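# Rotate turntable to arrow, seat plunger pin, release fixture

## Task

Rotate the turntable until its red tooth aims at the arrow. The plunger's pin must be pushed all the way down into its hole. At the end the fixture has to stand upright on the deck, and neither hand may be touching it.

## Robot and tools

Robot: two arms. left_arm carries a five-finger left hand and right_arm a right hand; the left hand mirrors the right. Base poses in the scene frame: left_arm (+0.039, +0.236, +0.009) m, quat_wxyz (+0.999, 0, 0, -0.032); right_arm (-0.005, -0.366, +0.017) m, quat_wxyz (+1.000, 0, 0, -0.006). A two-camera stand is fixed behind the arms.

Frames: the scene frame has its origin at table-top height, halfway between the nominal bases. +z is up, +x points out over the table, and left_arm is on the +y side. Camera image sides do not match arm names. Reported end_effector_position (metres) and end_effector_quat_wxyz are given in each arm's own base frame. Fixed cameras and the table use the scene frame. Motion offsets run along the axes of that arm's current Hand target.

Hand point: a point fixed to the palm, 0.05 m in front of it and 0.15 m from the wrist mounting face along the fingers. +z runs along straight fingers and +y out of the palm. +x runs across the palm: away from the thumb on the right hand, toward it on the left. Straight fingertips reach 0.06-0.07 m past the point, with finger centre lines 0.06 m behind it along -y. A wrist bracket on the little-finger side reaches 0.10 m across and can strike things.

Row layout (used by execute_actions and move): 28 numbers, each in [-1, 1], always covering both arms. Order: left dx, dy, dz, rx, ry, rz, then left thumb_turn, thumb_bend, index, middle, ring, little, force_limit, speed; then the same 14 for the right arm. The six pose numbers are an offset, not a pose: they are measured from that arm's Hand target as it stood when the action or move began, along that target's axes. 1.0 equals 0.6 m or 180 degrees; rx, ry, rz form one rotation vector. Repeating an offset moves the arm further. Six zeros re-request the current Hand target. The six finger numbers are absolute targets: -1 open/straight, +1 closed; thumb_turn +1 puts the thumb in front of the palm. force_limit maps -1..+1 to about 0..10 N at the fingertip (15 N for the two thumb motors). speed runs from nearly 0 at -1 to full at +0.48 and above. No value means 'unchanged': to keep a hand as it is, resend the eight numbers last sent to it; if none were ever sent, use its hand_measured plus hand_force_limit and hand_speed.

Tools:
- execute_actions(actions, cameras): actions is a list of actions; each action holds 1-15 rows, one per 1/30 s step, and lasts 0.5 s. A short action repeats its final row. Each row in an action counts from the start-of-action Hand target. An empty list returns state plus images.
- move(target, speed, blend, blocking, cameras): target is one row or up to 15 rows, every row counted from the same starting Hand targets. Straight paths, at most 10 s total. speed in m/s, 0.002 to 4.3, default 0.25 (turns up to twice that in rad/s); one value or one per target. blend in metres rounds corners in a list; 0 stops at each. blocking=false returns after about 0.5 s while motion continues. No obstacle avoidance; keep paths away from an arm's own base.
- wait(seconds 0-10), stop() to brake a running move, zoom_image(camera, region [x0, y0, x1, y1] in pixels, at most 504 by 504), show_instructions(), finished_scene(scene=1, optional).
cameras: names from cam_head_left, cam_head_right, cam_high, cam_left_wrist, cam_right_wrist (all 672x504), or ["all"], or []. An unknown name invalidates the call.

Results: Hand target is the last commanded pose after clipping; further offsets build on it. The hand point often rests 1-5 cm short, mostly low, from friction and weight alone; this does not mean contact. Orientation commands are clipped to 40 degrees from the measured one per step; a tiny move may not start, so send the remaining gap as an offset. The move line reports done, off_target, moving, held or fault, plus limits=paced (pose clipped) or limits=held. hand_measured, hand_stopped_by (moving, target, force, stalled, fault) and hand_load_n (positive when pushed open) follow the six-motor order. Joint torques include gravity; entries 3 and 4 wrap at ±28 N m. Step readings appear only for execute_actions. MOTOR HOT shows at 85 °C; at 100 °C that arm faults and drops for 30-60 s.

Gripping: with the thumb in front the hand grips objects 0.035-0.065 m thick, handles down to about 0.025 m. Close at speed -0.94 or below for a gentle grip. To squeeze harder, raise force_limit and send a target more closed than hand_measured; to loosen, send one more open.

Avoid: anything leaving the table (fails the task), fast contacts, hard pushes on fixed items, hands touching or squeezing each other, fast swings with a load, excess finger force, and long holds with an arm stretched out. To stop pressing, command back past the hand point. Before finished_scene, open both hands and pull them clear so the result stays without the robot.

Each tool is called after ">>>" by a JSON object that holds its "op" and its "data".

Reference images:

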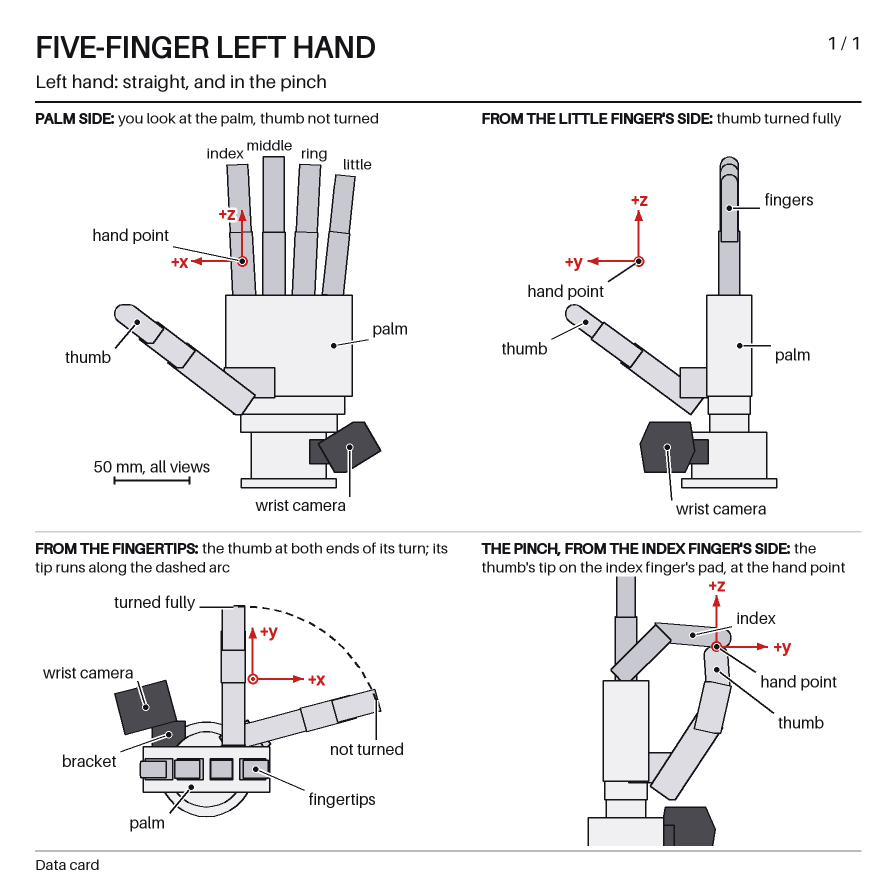

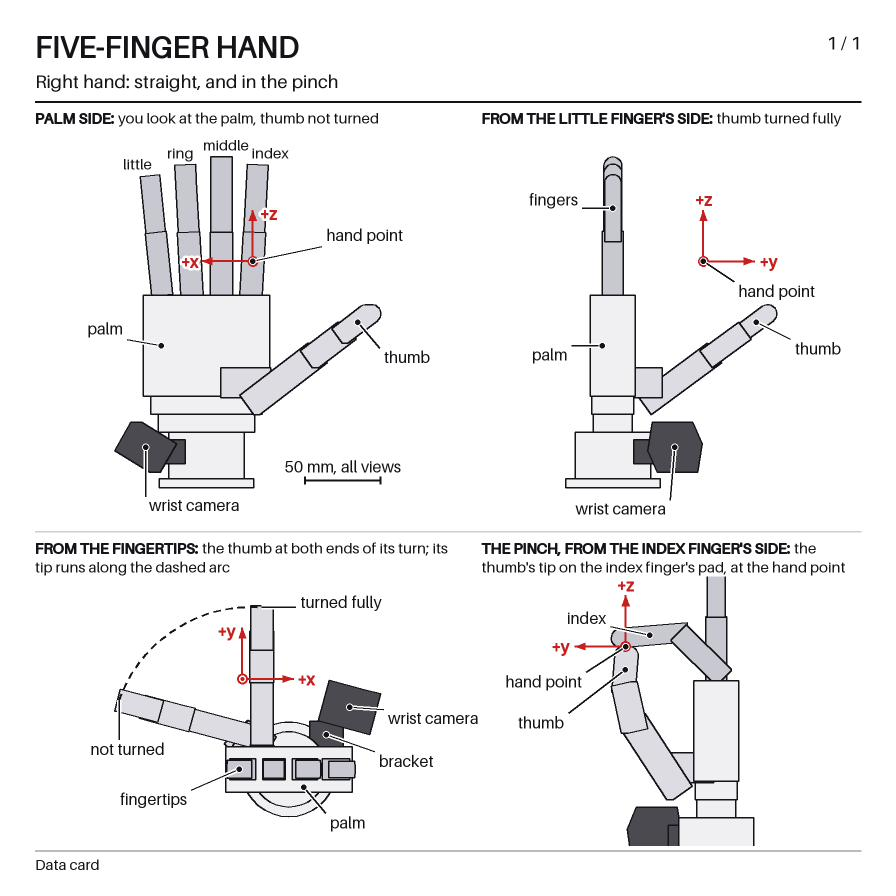

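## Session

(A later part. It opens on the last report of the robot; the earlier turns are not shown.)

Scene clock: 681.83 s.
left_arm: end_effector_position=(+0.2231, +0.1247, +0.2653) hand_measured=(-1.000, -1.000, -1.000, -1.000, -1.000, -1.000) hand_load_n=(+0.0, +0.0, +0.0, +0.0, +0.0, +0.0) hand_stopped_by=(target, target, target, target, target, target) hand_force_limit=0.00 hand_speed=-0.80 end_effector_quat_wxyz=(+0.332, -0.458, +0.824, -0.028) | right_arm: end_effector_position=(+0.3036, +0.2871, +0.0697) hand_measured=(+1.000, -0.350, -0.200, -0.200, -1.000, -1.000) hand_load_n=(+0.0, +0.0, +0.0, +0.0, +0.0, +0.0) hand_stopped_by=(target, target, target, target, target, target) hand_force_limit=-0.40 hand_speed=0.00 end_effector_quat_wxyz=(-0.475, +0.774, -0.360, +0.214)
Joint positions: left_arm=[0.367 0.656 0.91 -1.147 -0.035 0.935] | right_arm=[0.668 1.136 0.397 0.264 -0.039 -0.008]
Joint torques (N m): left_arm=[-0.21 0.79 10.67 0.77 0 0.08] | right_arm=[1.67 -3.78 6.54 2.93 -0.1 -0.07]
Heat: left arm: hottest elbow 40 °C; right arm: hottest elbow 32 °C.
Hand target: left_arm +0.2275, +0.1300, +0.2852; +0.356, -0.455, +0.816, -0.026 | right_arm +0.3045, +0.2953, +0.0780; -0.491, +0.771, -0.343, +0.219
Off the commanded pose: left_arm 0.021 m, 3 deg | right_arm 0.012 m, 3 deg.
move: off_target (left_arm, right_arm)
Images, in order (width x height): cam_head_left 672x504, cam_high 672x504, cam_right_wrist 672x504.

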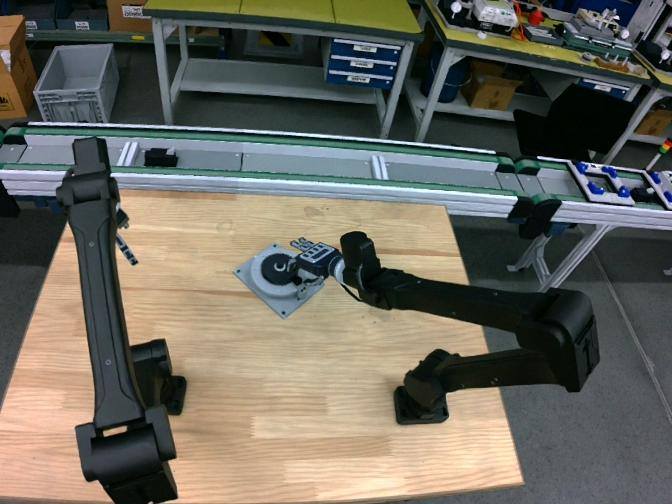

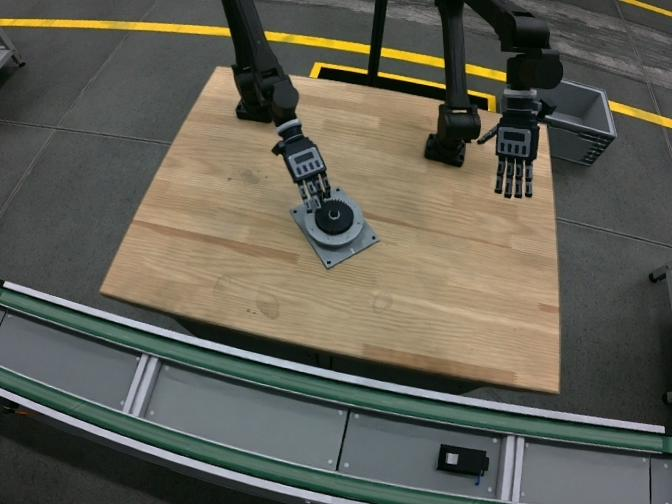

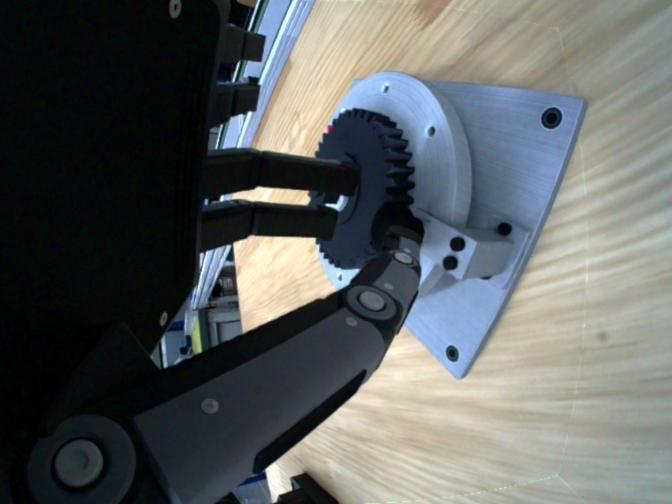

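>>> {"op": "move", "data": {"target": [0,0,0,0,0,0,-1,-1,-1,-1,-1,-1,0,-0.8,0.005,0.0237,0.011,0,0,0,1,-0.35,-0.2,-0.2,-1,-1,-0.4,0], "speed": 0.05, "cameras": ["cam_high","cam_right_wrist"]}}

>>> {"op": "zoom_image", "data": {"camera": "cam_high", "region": [290, 160, 350, 220]}}

>>> {"op": "zoom_image", "data": {"camera": "cam_right_wrist", "region": [260, 100, 560, 350]}}

Scene clock: 739.23 s.
left_arm: end_effector_position=(+0.2231, +0.1247, +0.2653) hand_measured=(-1.000, -1.000, -1.000, -1.000, -1.000, -1.000) hand_load_n=(+0.0, +0.0, +0.0, +0.0, +0.0, +0.0) hand_stopped_by=(target, target, target, target, target, target) hand_force_limit=0.00 hand_speed=-0.80 end_effector_quat_wxyz=(+0.332, -0.458, +0.824, -0.028) | right_arm: end_effector_position=(+0.3026, +0.2886, +0.0545) hand_measured=(+1.000, -0.350, -0.200, -0.200, -1.000, -1.000) hand_load_n=(+0.0, +0.0, +0.0, +0.0, +0.0, +0.0) hand_stopped_by=(target, target, target, target, target, target) hand_force_limit=-0.40 hand_speed=0.00 end_effector_quat_wxyz=(-0.477, +0.775, -0.358, +0.211)
Joint positions: left_arm=[0.367 0.656 0.91 -1.147 -0.035 0.935] | right_arm=[0.668 1.189 0.377 0.338 -0.048 -0.008]
Joint torques (N m): left_arm=[-0.15 0.73 10.67 0.76 0 0.09] | right_arm=[0.85 -4.01 6.02 2.95 -0.11 -0.11]
Heat: left arm: hottest elbow 41 °C; right arm: hottest elbow 29 °C.
Hand target: left_arm +0.2275, +0.1300, +0.2852; +0.356, -0.455, +0.816, -0.026 | right_arm +0.3065, +0.2930, +0.0623; -0.491, +0.771, -0.343, +0.219
Off the commanded pose: left_arm 0.021 m, 3 deg | right_arm 0.010 m, 3 deg.
move: off_target (left_arm, right_arm)
Images, in order (width x height): cam_high 672x504, cam_right_wrist 672x504.

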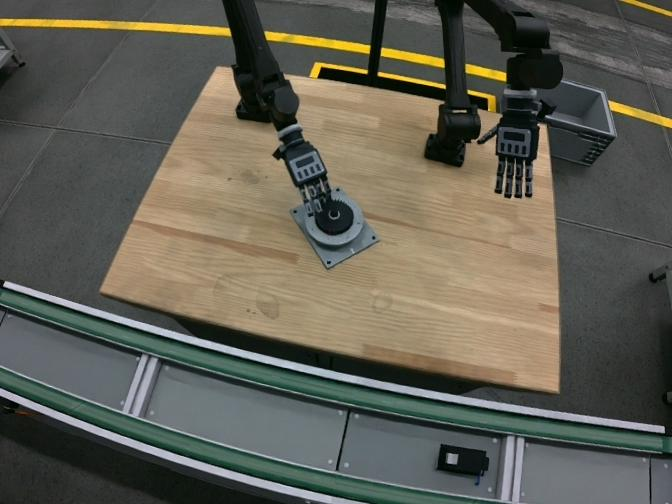

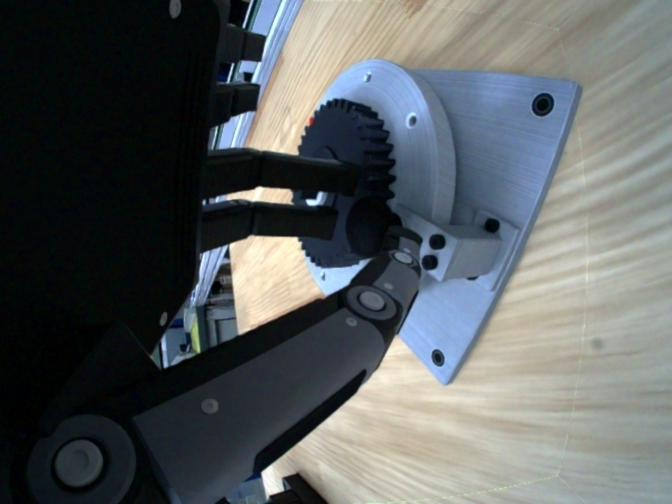

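Scaled by 8.400 from the camera's 672x504 image, which has a finer 960x720 frame.

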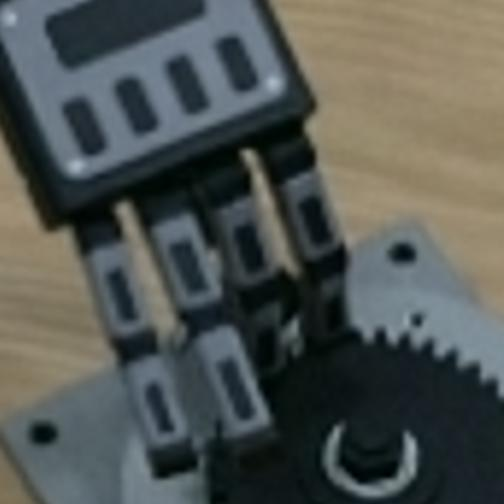

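Scaled by 1.680 from the camera's 672x504 image, which has a finer 960x720 frame.

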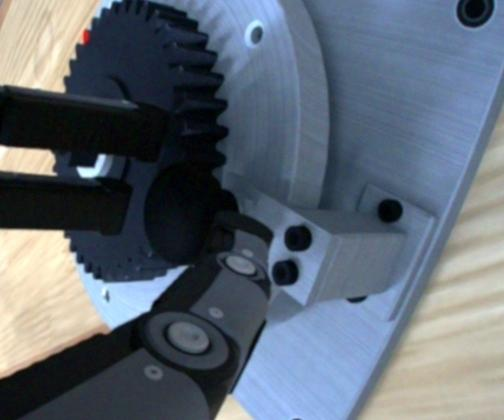

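>>> {"op": "move", "data": {"target": [0,0,0,0,0,0,-1,-1,-1,-1,-1,-1,0,-0.8,0,0,0,0,0,0,1,0.3,0.4,0.4,-1,-1,-0.2,-0.9], "speed": 0.05, "cameras": ["cam_head_left","cam_high","cam_right_wrist"]}}

>>> {"op": "zoom_image", "data": {"camera": "cam_high", "region": [290, 160, 350, 220]}}

>>> {"op": "zoom_image", "data": {"camera": "cam_right_wrist", "region": [260, 100, 560, 350]}}

Scene clock: 752.47 s.
left_arm: end_effector_position=(+0.2231, +0.1247, +0.2653) hand_measured=(-1.000, -1.000, -1.000, -1.000, -1.000, -1.000) hand_load_n=(+0.0, +0.0, +0.0, +0.0, +0.0, +0.0) hand_stopped_by=(target, target, target, target, target, target) hand_force_limit=0.00 hand_speed=-0.80 end_effector_quat_wxyz=(+0.332, -0.458, +0.824, -0.028) | right_arm: end_effector_position=(+0.3082, +0.2883, +0.0590) hand_measured=(+1.000, -0.112, +0.264, +0.244, -1.000, -1.000) hand_load_n=(-2.5, +6.5, +3.5, +6.0, +0.0, +0.0) hand_stopped_by=(target, force, force, force, target, target) hand_force_limit=-0.20 hand_speed=-0.90 end_effector_quat_wxyz=(-0.483, +0.772, -0.348, +0.223)
Joint positions: left_arm=[0.367 0.656 0.91 -1.147 -0.035 0.935] | right_arm=[0.663 1.189 0.377 0.363 -0.046 -0.031]
Joint torques (N m): left_arm=[-0.26 0.79 10.69 0.77 0 0.08] | right_arm=[1.26 -4.01 6.01 1.95 -0.17 -0.02]
Heat: left arm: hottest elbow 41 °C; right arm: hottest elbow 29 °C.
Hand target: left_arm +0.2275, +0.1300, +0.2852; +0.356, -0.455, +0.816, -0.026 | right_arm +0.3065, +0.2930, +0.0623; -0.491, +0.771, -0.343, +0.219
Off the commanded pose: left_arm 0.021 m, 3 deg | right_arm 0.006 m, 1 deg.
move: off_target (left_arm)
Images, in order (width x height): cam_head_left 672x504, cam_high 672x504, cam_right_wrist 672x504.

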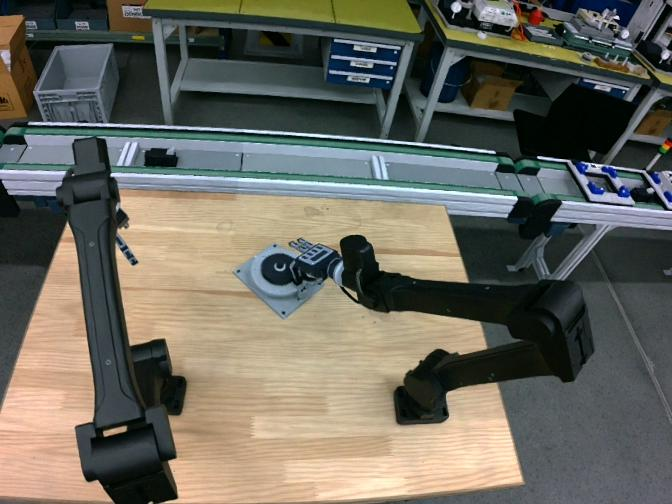

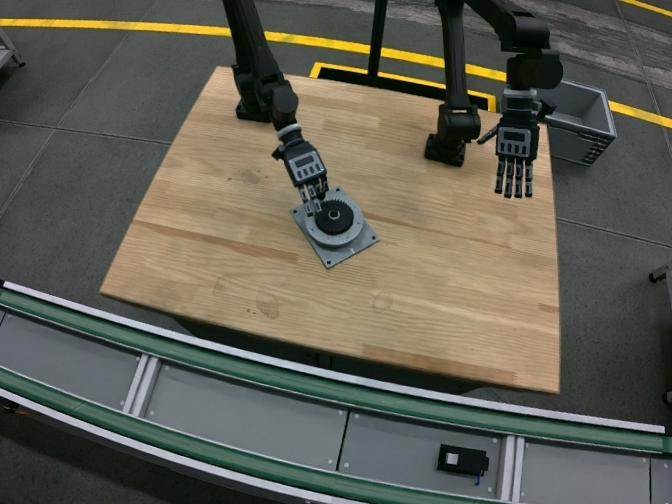

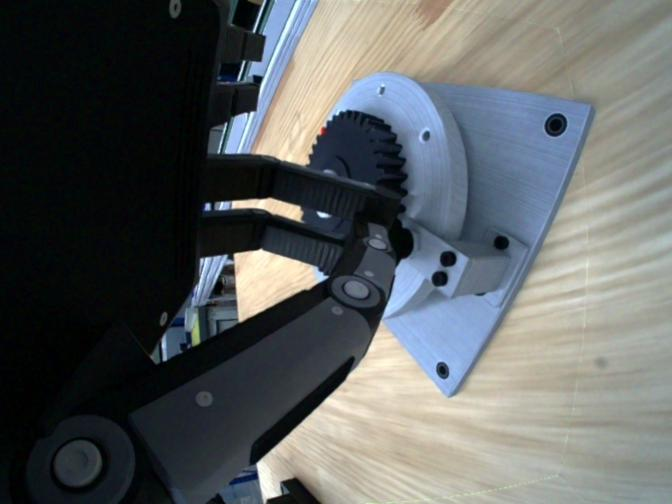

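Scaled by 8.400 from the camera's 672x504 image, which has a finer 960x720 frame.

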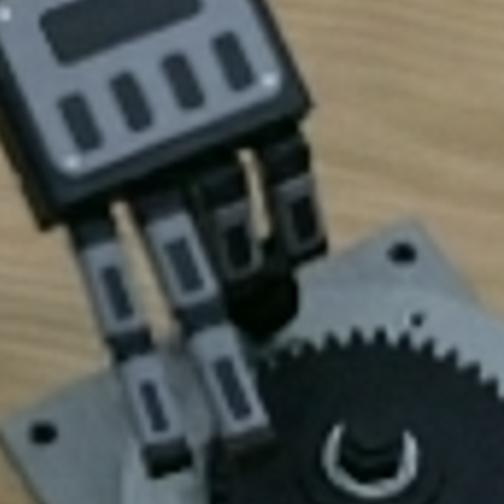

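Scaled by 1.680 from the camera's 672x504 image, which has a finer 960x720 frame.

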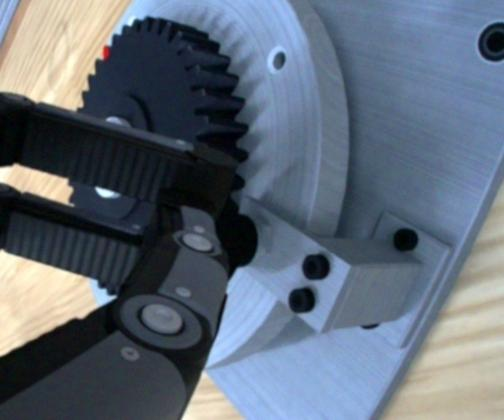

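>>> {"op": "move", "data": {"target": [[0,0,0,0,0,0,-1,-1,-1,-1,-1,-1,0,-0.8,0,-0.005,0,0,0,0,1,-0.4,-0.2,-0.2,-1,-1,-0.4,0],[0,0,0,0,0,0,-1,-1,-1,-1,-1,-1,0,-0.8,-0.001,0.015,0.0065,0,0,0,1,-0.4,-0.2,-0.2,-1,-1,-0.4,0]], "speed": 0.05, "cameras": ["cam_high","cam_right_wrist","cam_head_left"]}}

>>> {"op": "zoom_image", "data": {"camera": "cam_high", "region": [290, 160, 350, 220]}}

>>> {"op": "zoom_image", "data": {"camera": "cam_right_wrist", "region": [260, 100, 560, 350]}}

>>> {"op": "zoom_image", "data": {"camera": "cam_head_left", "region": [260, 220, 360, 300]}}

Scene clock: 767.73 s.
left_arm: end_effector_position=(+0.2231, +0.1247, +0.2653) hand_measured=(-1.000, -1.000, -1.000, -1.000, -1.000, -1.000) hand_load_n=(+0.0, +0.0, +0.0, +0.0, +0.0, +0.0) hand_stopped_by=(target, target, target, target, target, target) hand_force_limit=0.00 hand_speed=-0.80 end_effector_quat_wxyz=(+0.332, -0.458, +0.824, -0.028) | right_arm: end_effector_position=(+0.3069, +0.2881, +0.0511) hand_measured=(+1.000, -0.400, -0.200, -0.200, -1.000, -1.000) hand_load_n=(+0.0, +0.0, +0.0, -1.0, +0.0, -0.5) hand_stopped_by=(target, target, target, target, target, target) hand_force_limit=-0.40 hand_speed=0.00 end_effector_quat_wxyz=(-0.482, +0.772, -0.353, +0.218)
Joint positions: left_arm=[0.367 0.656 0.91 -1.147 -0.035 0.935] | right_arm=[0.662 1.214 0.368 0.39 -0.049 -0.02]
Joint torques (N m): left_arm=[-0.21 0.73 10.69 0.79 0 0.08] | right_arm=[1.49 -3.49 5.61 2.8 -0.02 0]
Heat: left arm: hottest elbow 41 °C; right arm: hottest elbow 29 °C.
Hand target: left_arm +0.2275, +0.1300, +0.2852; +0.356, -0.455, +0.816, -0.026 | right_arm +0.3059, +0.2933, +0.0525; -0.491, +0.771, -0.343, +0.219
Off the commanded pose: left_arm 0.021 m, 3 deg | right_arm 0.005 m, 1 deg.
move: off_target (left_arm)
Images, in order (width x height): cam_head_left 672x504, cam_high 672x504, cam_right_wrist 672x504.

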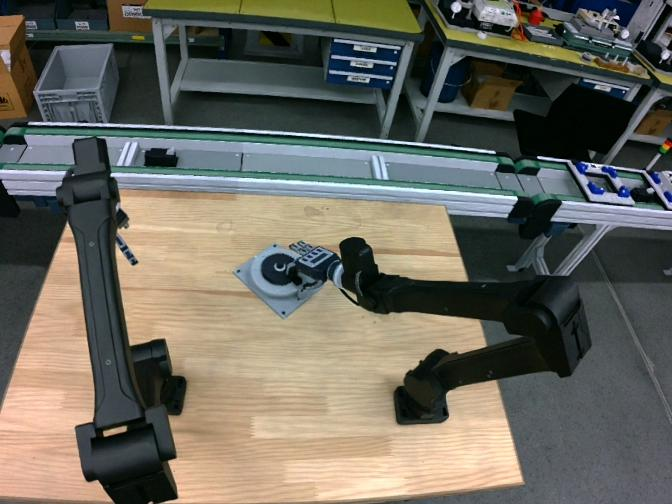

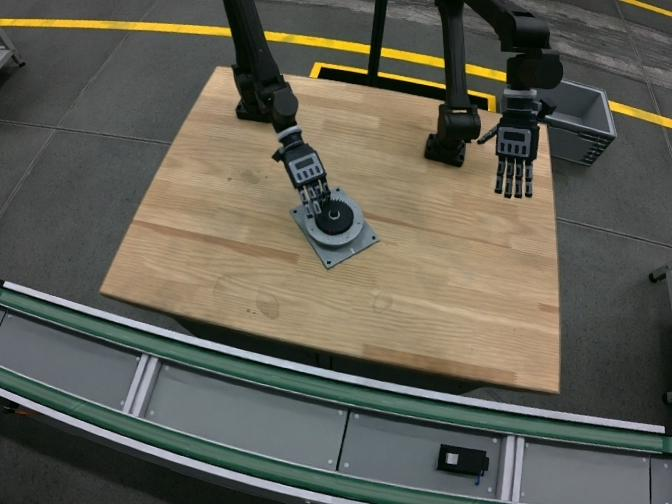

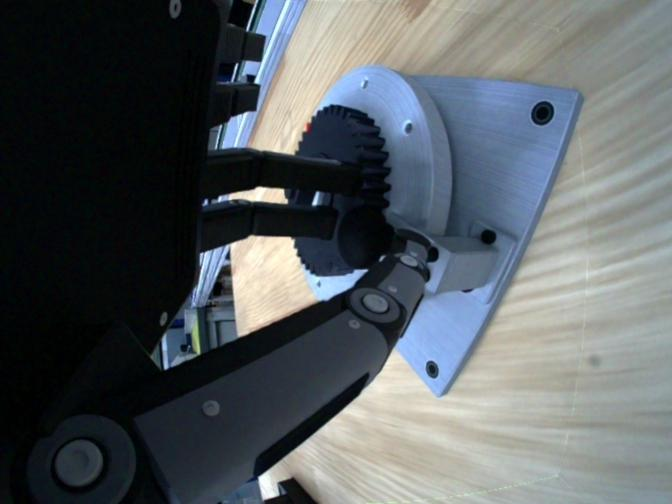

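Scaled by 8.400 from the camera's 672x504 image, which has a finer 960x720 frame.

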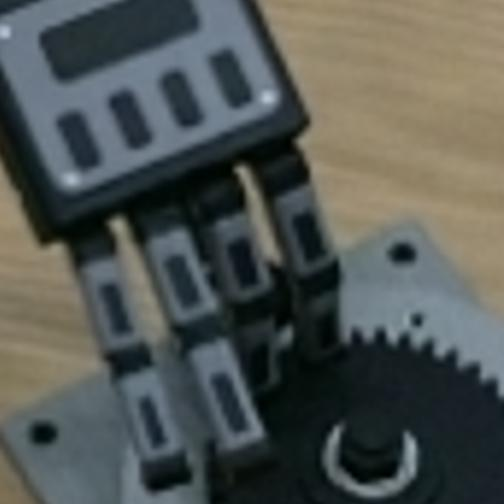

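Scaled by 1.680 from the camera's 672x504 image, which has a finer 960x720 frame.

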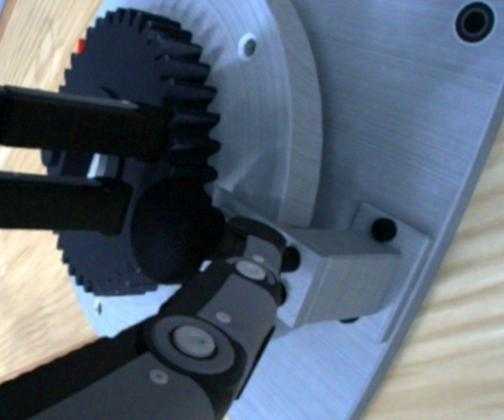

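Scaled by 5.040 from the camera's 672x504 image, which has a finer 960x720 frame.

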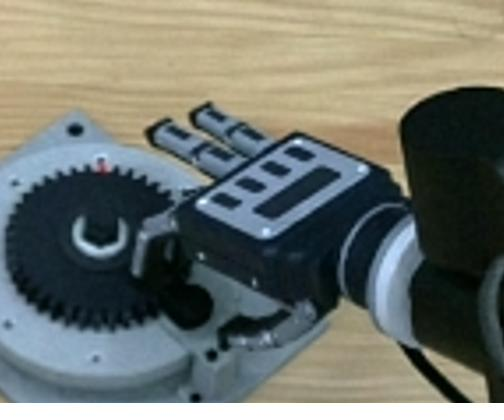

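>>> {"op": "move", "data": {"target": [0,0,0,0,0,0,-1,-1,-1,-1,-1,-1,0,-0.8,-0.01,0.005,0.0,0,0,0,1,-0.4,-0.2,-0.2,-1,-1,-0.4,0], "speed": 0.05, "cameras": ["cam_high","cam_right_wrist","cam_head_left"]}}

>>> {"op": "zoom_image", "data": {"camera": "cam_high", "region": [290, 160, 350, 220]}}

>>> {"op": "zoom_image", "data": {"camera": "cam_right_wrist", "region": [260, 150, 460, 300]}}

Scene clock: 828.17 s.
left_arm: end_effector_position=(+0.2231, +0.1247, +0.2653) hand_measured=(-1.000, -1.000, -1.000, -1.000, -1.000, -1.000) hand_load_n=(+0.0, +0.0, +0.0, +0.0, +0.0, +0.0) hand_stopped_by=(target, target, target, target, target, target) hand_force_limit=0.00 hand_speed=-0.80 end_effector_quat_wxyz=(+0.332, -0.458, +0.824, -0.028) | right_arm: end_effector_position=(+0.3063, +0.2880, +0.0498) hand_measured=(+1.000, -0.400, -0.200, -0.200, -1.000, -1.000) hand_load_n=(+0.0, +0.0, +0.0, -1.0, +0.0, +0.0) hand_stopped_by=(target, target, target, target, target, target) hand_force_limit=-0.40 hand_speed=0.00 end_effector_quat_wxyz=(-0.482, +0.770, -0.353, +0.223)
Joint positions: left_arm=[0.367 0.656 0.91 -1.147 -0.035 0.935] | right_arm=[0.67 1.217 0.362 0.404 -0.034 -0.02]
Joint torques (N m): left_arm=[-0.21 0.79 10.67 0.75 0 0.09] | right_arm=[2.43 -3.25 5.44 2.69 0.2 0.08]
Heat: left arm: hottest elbow 41 °C; right arm: hottest elbow 28 °C.
Hand target: left_arm +0.2275, +0.1300, +0.2852; +0.356, -0.455, +0.816, -0.026 | right_arm +0.3009, +0.2969, +0.0498; -0.491, +0.771, -0.343, +0.219
Off the commanded pose: left_arm 0.021 m, 3 deg | right_arm 0.010 m, 2 deg.
move: off_target (left_arm)
Images, in order (width x height): cam_head_left 672x504, cam_high 672x504, cam_right_wrist 672x504.

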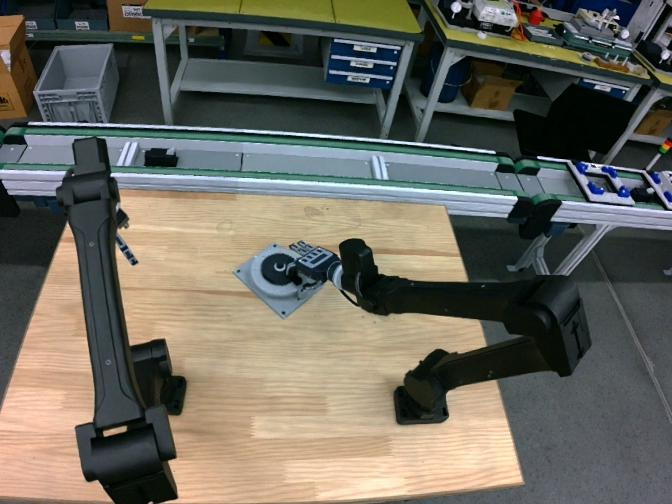

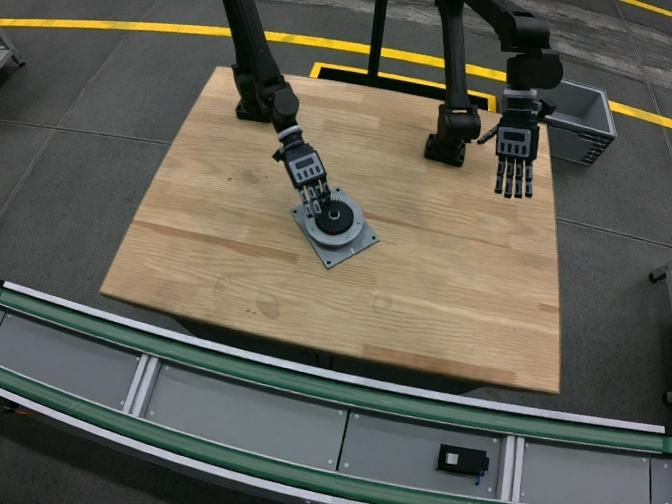

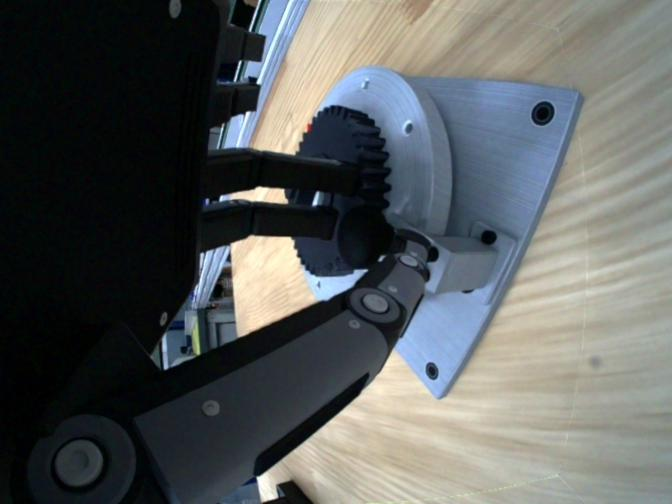

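Scaled by 8.400 from the camera's 672x504 image, which has a finer 960x720 frame.

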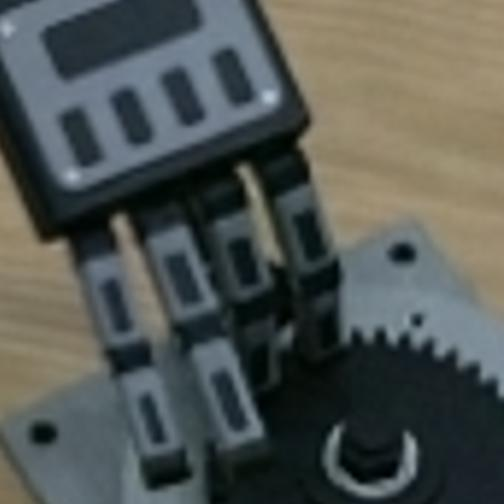

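Scaled by 2.520 from the camera's 672x504 image, which has a finer 960x720 frame.

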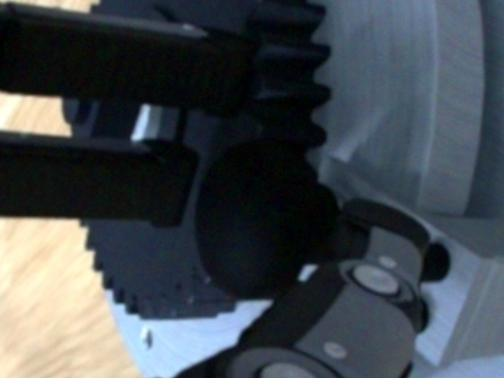

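>>> {"op": "move", "data": {"target": [0,0,0,0,0,0,-1,-1,-1,-1,-1,-1,0,-0.8,0,0,0,0,0,0,1,0.3,0.4,0.4,-1,-1,-0.3,-0.93], "speed": 0.05, "cameras": ["cam_head_left","cam_high","cam_right_wrist"]}}

>>> {"op": "zoom_image", "data": {"camera": "cam_high", "region": [290, 160, 350, 220]}}

>>> {"op": "zoom_image", "data": {"camera": "cam_right_wrist", "region": [260, 150, 460, 300]}}

Scene clock: 850.07 s.
left_arm: end_effector_position=(+0.2231, +0.1247, +0.2653) hand_measured=(-1.000, -1.000, -1.000, -1.000, -1.000, -1.000) hand_load_n=(+0.0, +0.0, +0.0, +0.0, +0.0, +0.0) hand_stopped_by=(target, target, target, target, target, target) hand_force_limit=0.00 hand_speed=-0.80 end_effector_quat_wxyz=(+0.332, -0.458, +0.824, -0.028) | right_arm: end_effector_position=(+0.3098, +0.2871, +0.0504) hand_measured=(+1.000, -0.162, -0.032, +0.250, -1.000, -1.000) hand_load_n=(+0.0, +5.0, +2.0, +6.5, +0.0, +0.0) hand_stopped_by=(target, force, force, force, target, target) hand_force_limit=-0.30 hand_speed=-0.93 end_effector_quat_wxyz=(-0.482, +0.769, -0.350, +0.232)
Joint positions: left_arm=[0.367 0.656 0.91 -1.147 -0.035 0.935] | right_arm=[0.67 1.222 0.362 0.418 -0.023 -0.033]
Joint torques (N m): left_arm=[-0.21 0.85 10.67 0.79 0 0.08] | right_arm=[2.37 -3.72 5.42 2.17 -0.25 0.08]
Heat: left arm: hottest elbow 41 °C; right arm: hottest elbow 28 °C.
Hand target: left_arm +0.2275, +0.1300, +0.2852; +0.356, -0.455, +0.816, -0.026 | right_arm +0.3009, +0.2969, +0.0498; -0.491, +0.771, -0.343, +0.219
Off the commanded pose: left_arm 0.021 m, 3 deg | right_arm 0.013 m, 2 deg.
move: off_target (left_arm, right_arm)
Images, in order (width x height): cam_head_left 672x504, cam_high 672x504, cam_right_wrist 672x504.

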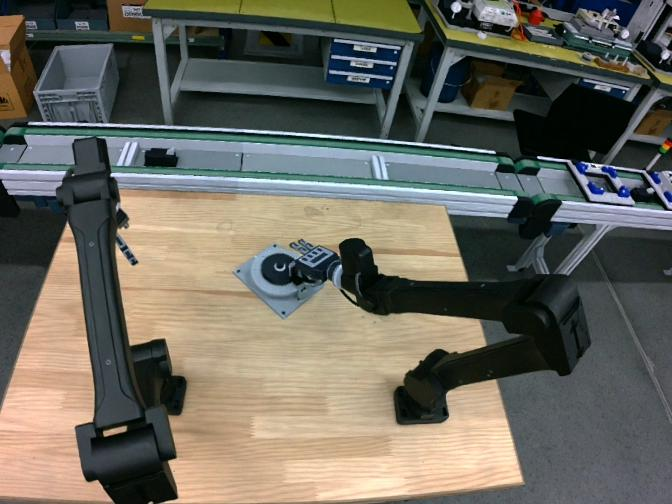

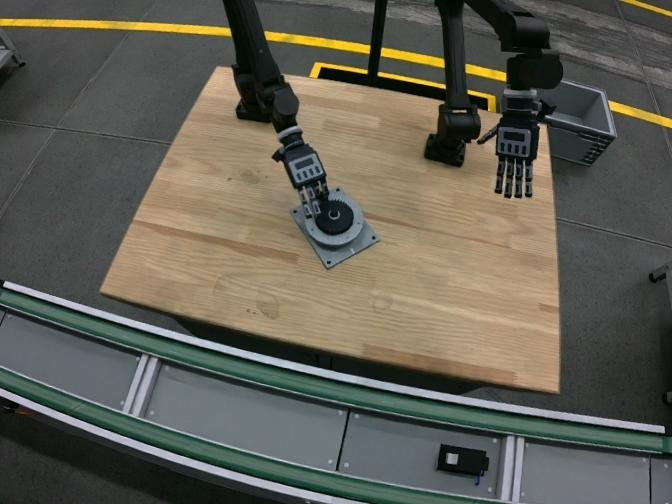

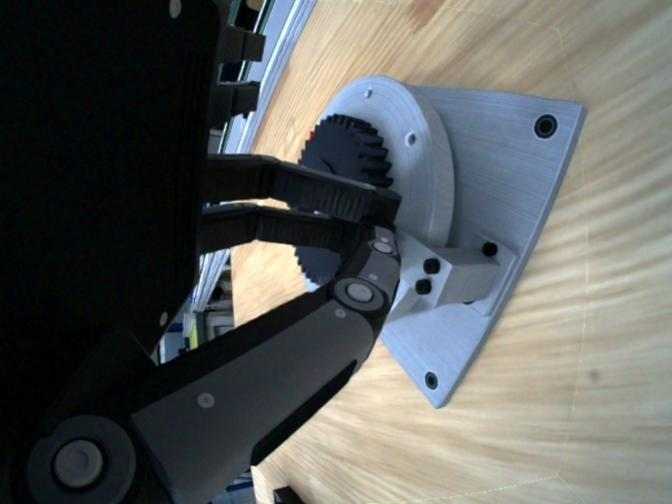

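Scaled by 8.400 from the camera's 672x504 image, which has a finer 960x720 frame.

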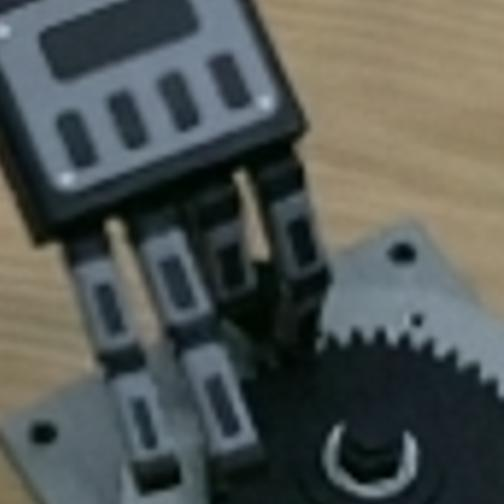

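Scaled by 2.520 from the camera's 672x504 image, which has a finer 960x720 frame.

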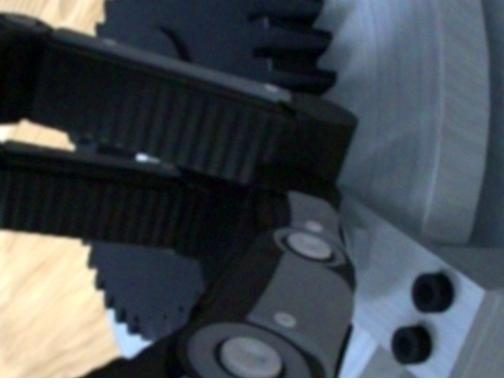

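>>> {"op": "move", "data": {"target": [0,0,0,0,0,0,-1,-1,-1,-1,-1,-1,0,-0.8,0,0,0,0,0,0,1,0.32,0.42,-0.5,-1,-1,0.1,-0.93], "speed": 0.05, "cameras": ["cam_head_left","cam_high","cam_right_wrist"]}}

>>> {"op": "zoom_image", "data": {"camera": "cam_high", "region": [290, 160, 350, 220]}}

>>> {"op": "zoom_image", "data": {"camera": "cam_right_wrist", "region": [260, 150, 460, 300]}}

Scene clock: 876.23 s.
left_arm: end_effector_position=(+0.2231, +0.1247, +0.2653) hand_measured=(-1.000, -1.000, -1.000, -1.000, -1.000, -1.000) hand_load_n=(+0.0, +0.0, +0.0, +0.0, +0.0, +0.0) hand_stopped_by=(target, target, target, target, target, target) hand_force_limit=0.00 hand_speed=-0.80 end_effector_quat_wxyz=(+0.332, -0.458, +0.824, -0.028) | right_arm: end_effector_position=(+0.3098, +0.2871, +0.0504) hand_measured=(+1.000, +0.320, -0.020, -0.500, -1.000, -1.000) hand_load_n=(+0.0, +0.0, +4.0, +0.0, +0.0, +0.0) hand_stopped_by=(target, target, force, target, target, target) hand_force_limit=0.10 hand_speed=-0.93 end_effector_quat_wxyz=(-0.482, +0.769, -0.350, +0.232)
Joint positions: left_arm=[0.367 0.656 0.91 -1.147 -0.035 0.935] | right_arm=[0.67 1.222 0.362 0.418 -0.023 -0.033]
Joint torques (N m): left_arm=[-0.21 0.85 10.67 0.77 0 0.08] | right_arm=[2.37 -3.72 5.42 2.15 -0.26 0.08]
Heat: left arm: hottest elbow 42 °C; right arm: hottest elbow 28 °C.
Hand target: left_arm +0.2275, +0.1300, +0.2852; +0.356, -0.455, +0.816, -0.026 | right_arm +0.3009, +0.2969, +0.0498; -0.491, +0.771, -0.343, +0.219
Off the commanded pose: left_arm 0.021 m, 3 deg | right_arm 0.013 m, 2 deg.
move: off_target (left_arm, right_arm)
Images, in order (width x height): cam_head_left 672x504, cam_high 672x504, cam_right_wrist 672x504.

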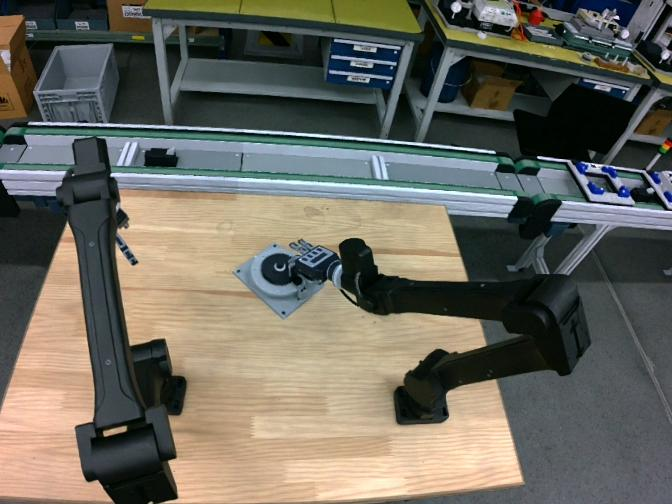

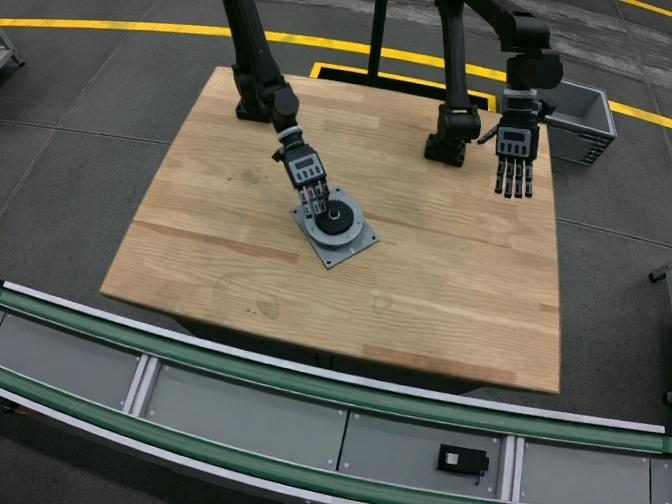

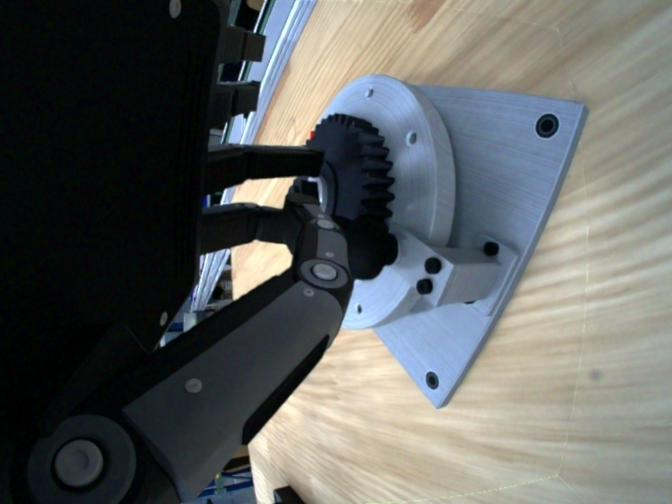

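Scaled by 8.400 from the camera's 672x504 image, which has a finer 960x720 frame.

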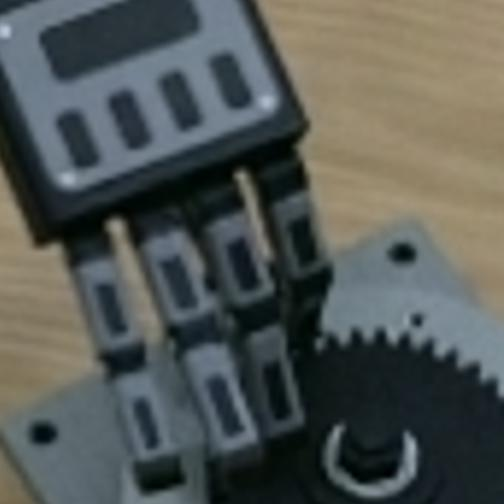

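Scaled by 2.520 from the camera's 672x504 image, which has a finer 960x720 frame.

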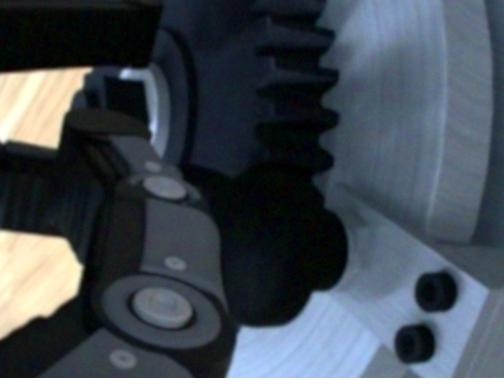

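>>> {"op": "move", "data": {"target": [[0,0,0,0,0,0,-1,-1,-1,-1,-1,-1,0,-0.8,0,-0.121,-0.056,0,0,0,1,0.32,0.42,-0.5,-1,-1,0.1,-0.93],[0,0,0,0,0,0,-1,-1,-1,-1,-1,-1,0,-0.8,0.36,-0.136,-0.3,0,0,0,1,-0.9,-0.9,-0.9,-1,-1,-0.4,0]], "speed": 0.2, "cameras": ["cam_head_left"]}}

Scene clock: 1018.50 s.
left_arm: end_effector_position=(+0.2231, +0.1247, +0.2653) hand_measured=(-1.000, -1.000, -1.000, -1.000, -1.000, -1.000) hand_load_n=(+0.0, +0.0, +0.0, +0.0, +0.0, +0.0) hand_stopped_by=(target, target, target, target, target, target) hand_force_limit=0.00 hand_speed=-0.80 end_effector_quat_wxyz=(+0.332, -0.458, +0.824, -0.028) | right_arm: end_effector_position=(+0.3320, +0.0538, +0.1675) hand_measured=(+1.000, -0.900, -0.900, -0.900, -1.000, -1.000) hand_load_n=(+0.0, -0.5, +0.0, -0.5, +0.0, +0.0) hand_stopped_by=(target, target, target, target, target, target) hand_force_limit=-0.40 hand_speed=0.00 end_effector_quat_wxyz=(-0.484, +0.769, -0.371, +0.191)
Joint positions: left_arm=[0.367 0.656 0.91 -1.147 -0.035 0.935] | right_arm=[-0.277 0.901 0.61 -0.49 -0.861 -0.571]
Joint torques (N m): left_arm=[-0.21 0.79 10.67 0.77 0 0.08] | right_arm=[1.08 -2.2 13.16 0.79 -0.69 -0.11]
Heat: left arm: hottest elbow 43 °C; right arm: hottest elbow 28 °C.
Hand target: left_arm +0.2275, +0.1300, +0.2852; +0.356, -0.455, +0.816, -0.026 | right_arm +0.3498, +0.0504, +0.1999; -0.491, +0.771, -0.343, +0.219
Off the commanded pose: left_arm 0.021 m, 3 deg | right_arm 0.037 m, 5 deg.
move: off_target (left_arm, right_arm); target 2's new numbers were sent with right_arm's hand 0.037 m and 5 deg from that target
Images, in order (width x height): cam_head_left 672x504.

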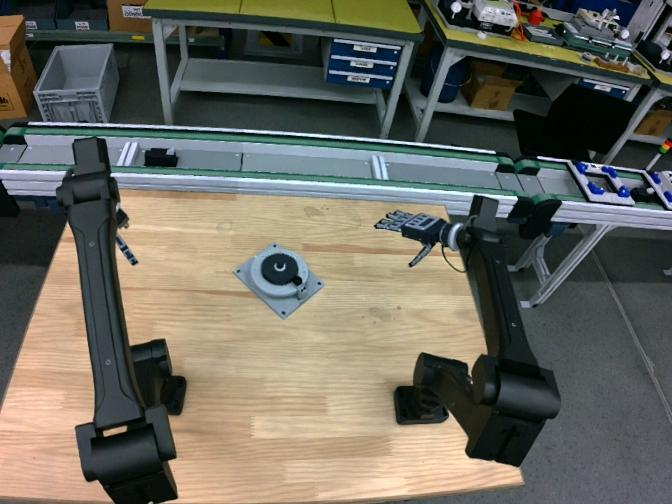

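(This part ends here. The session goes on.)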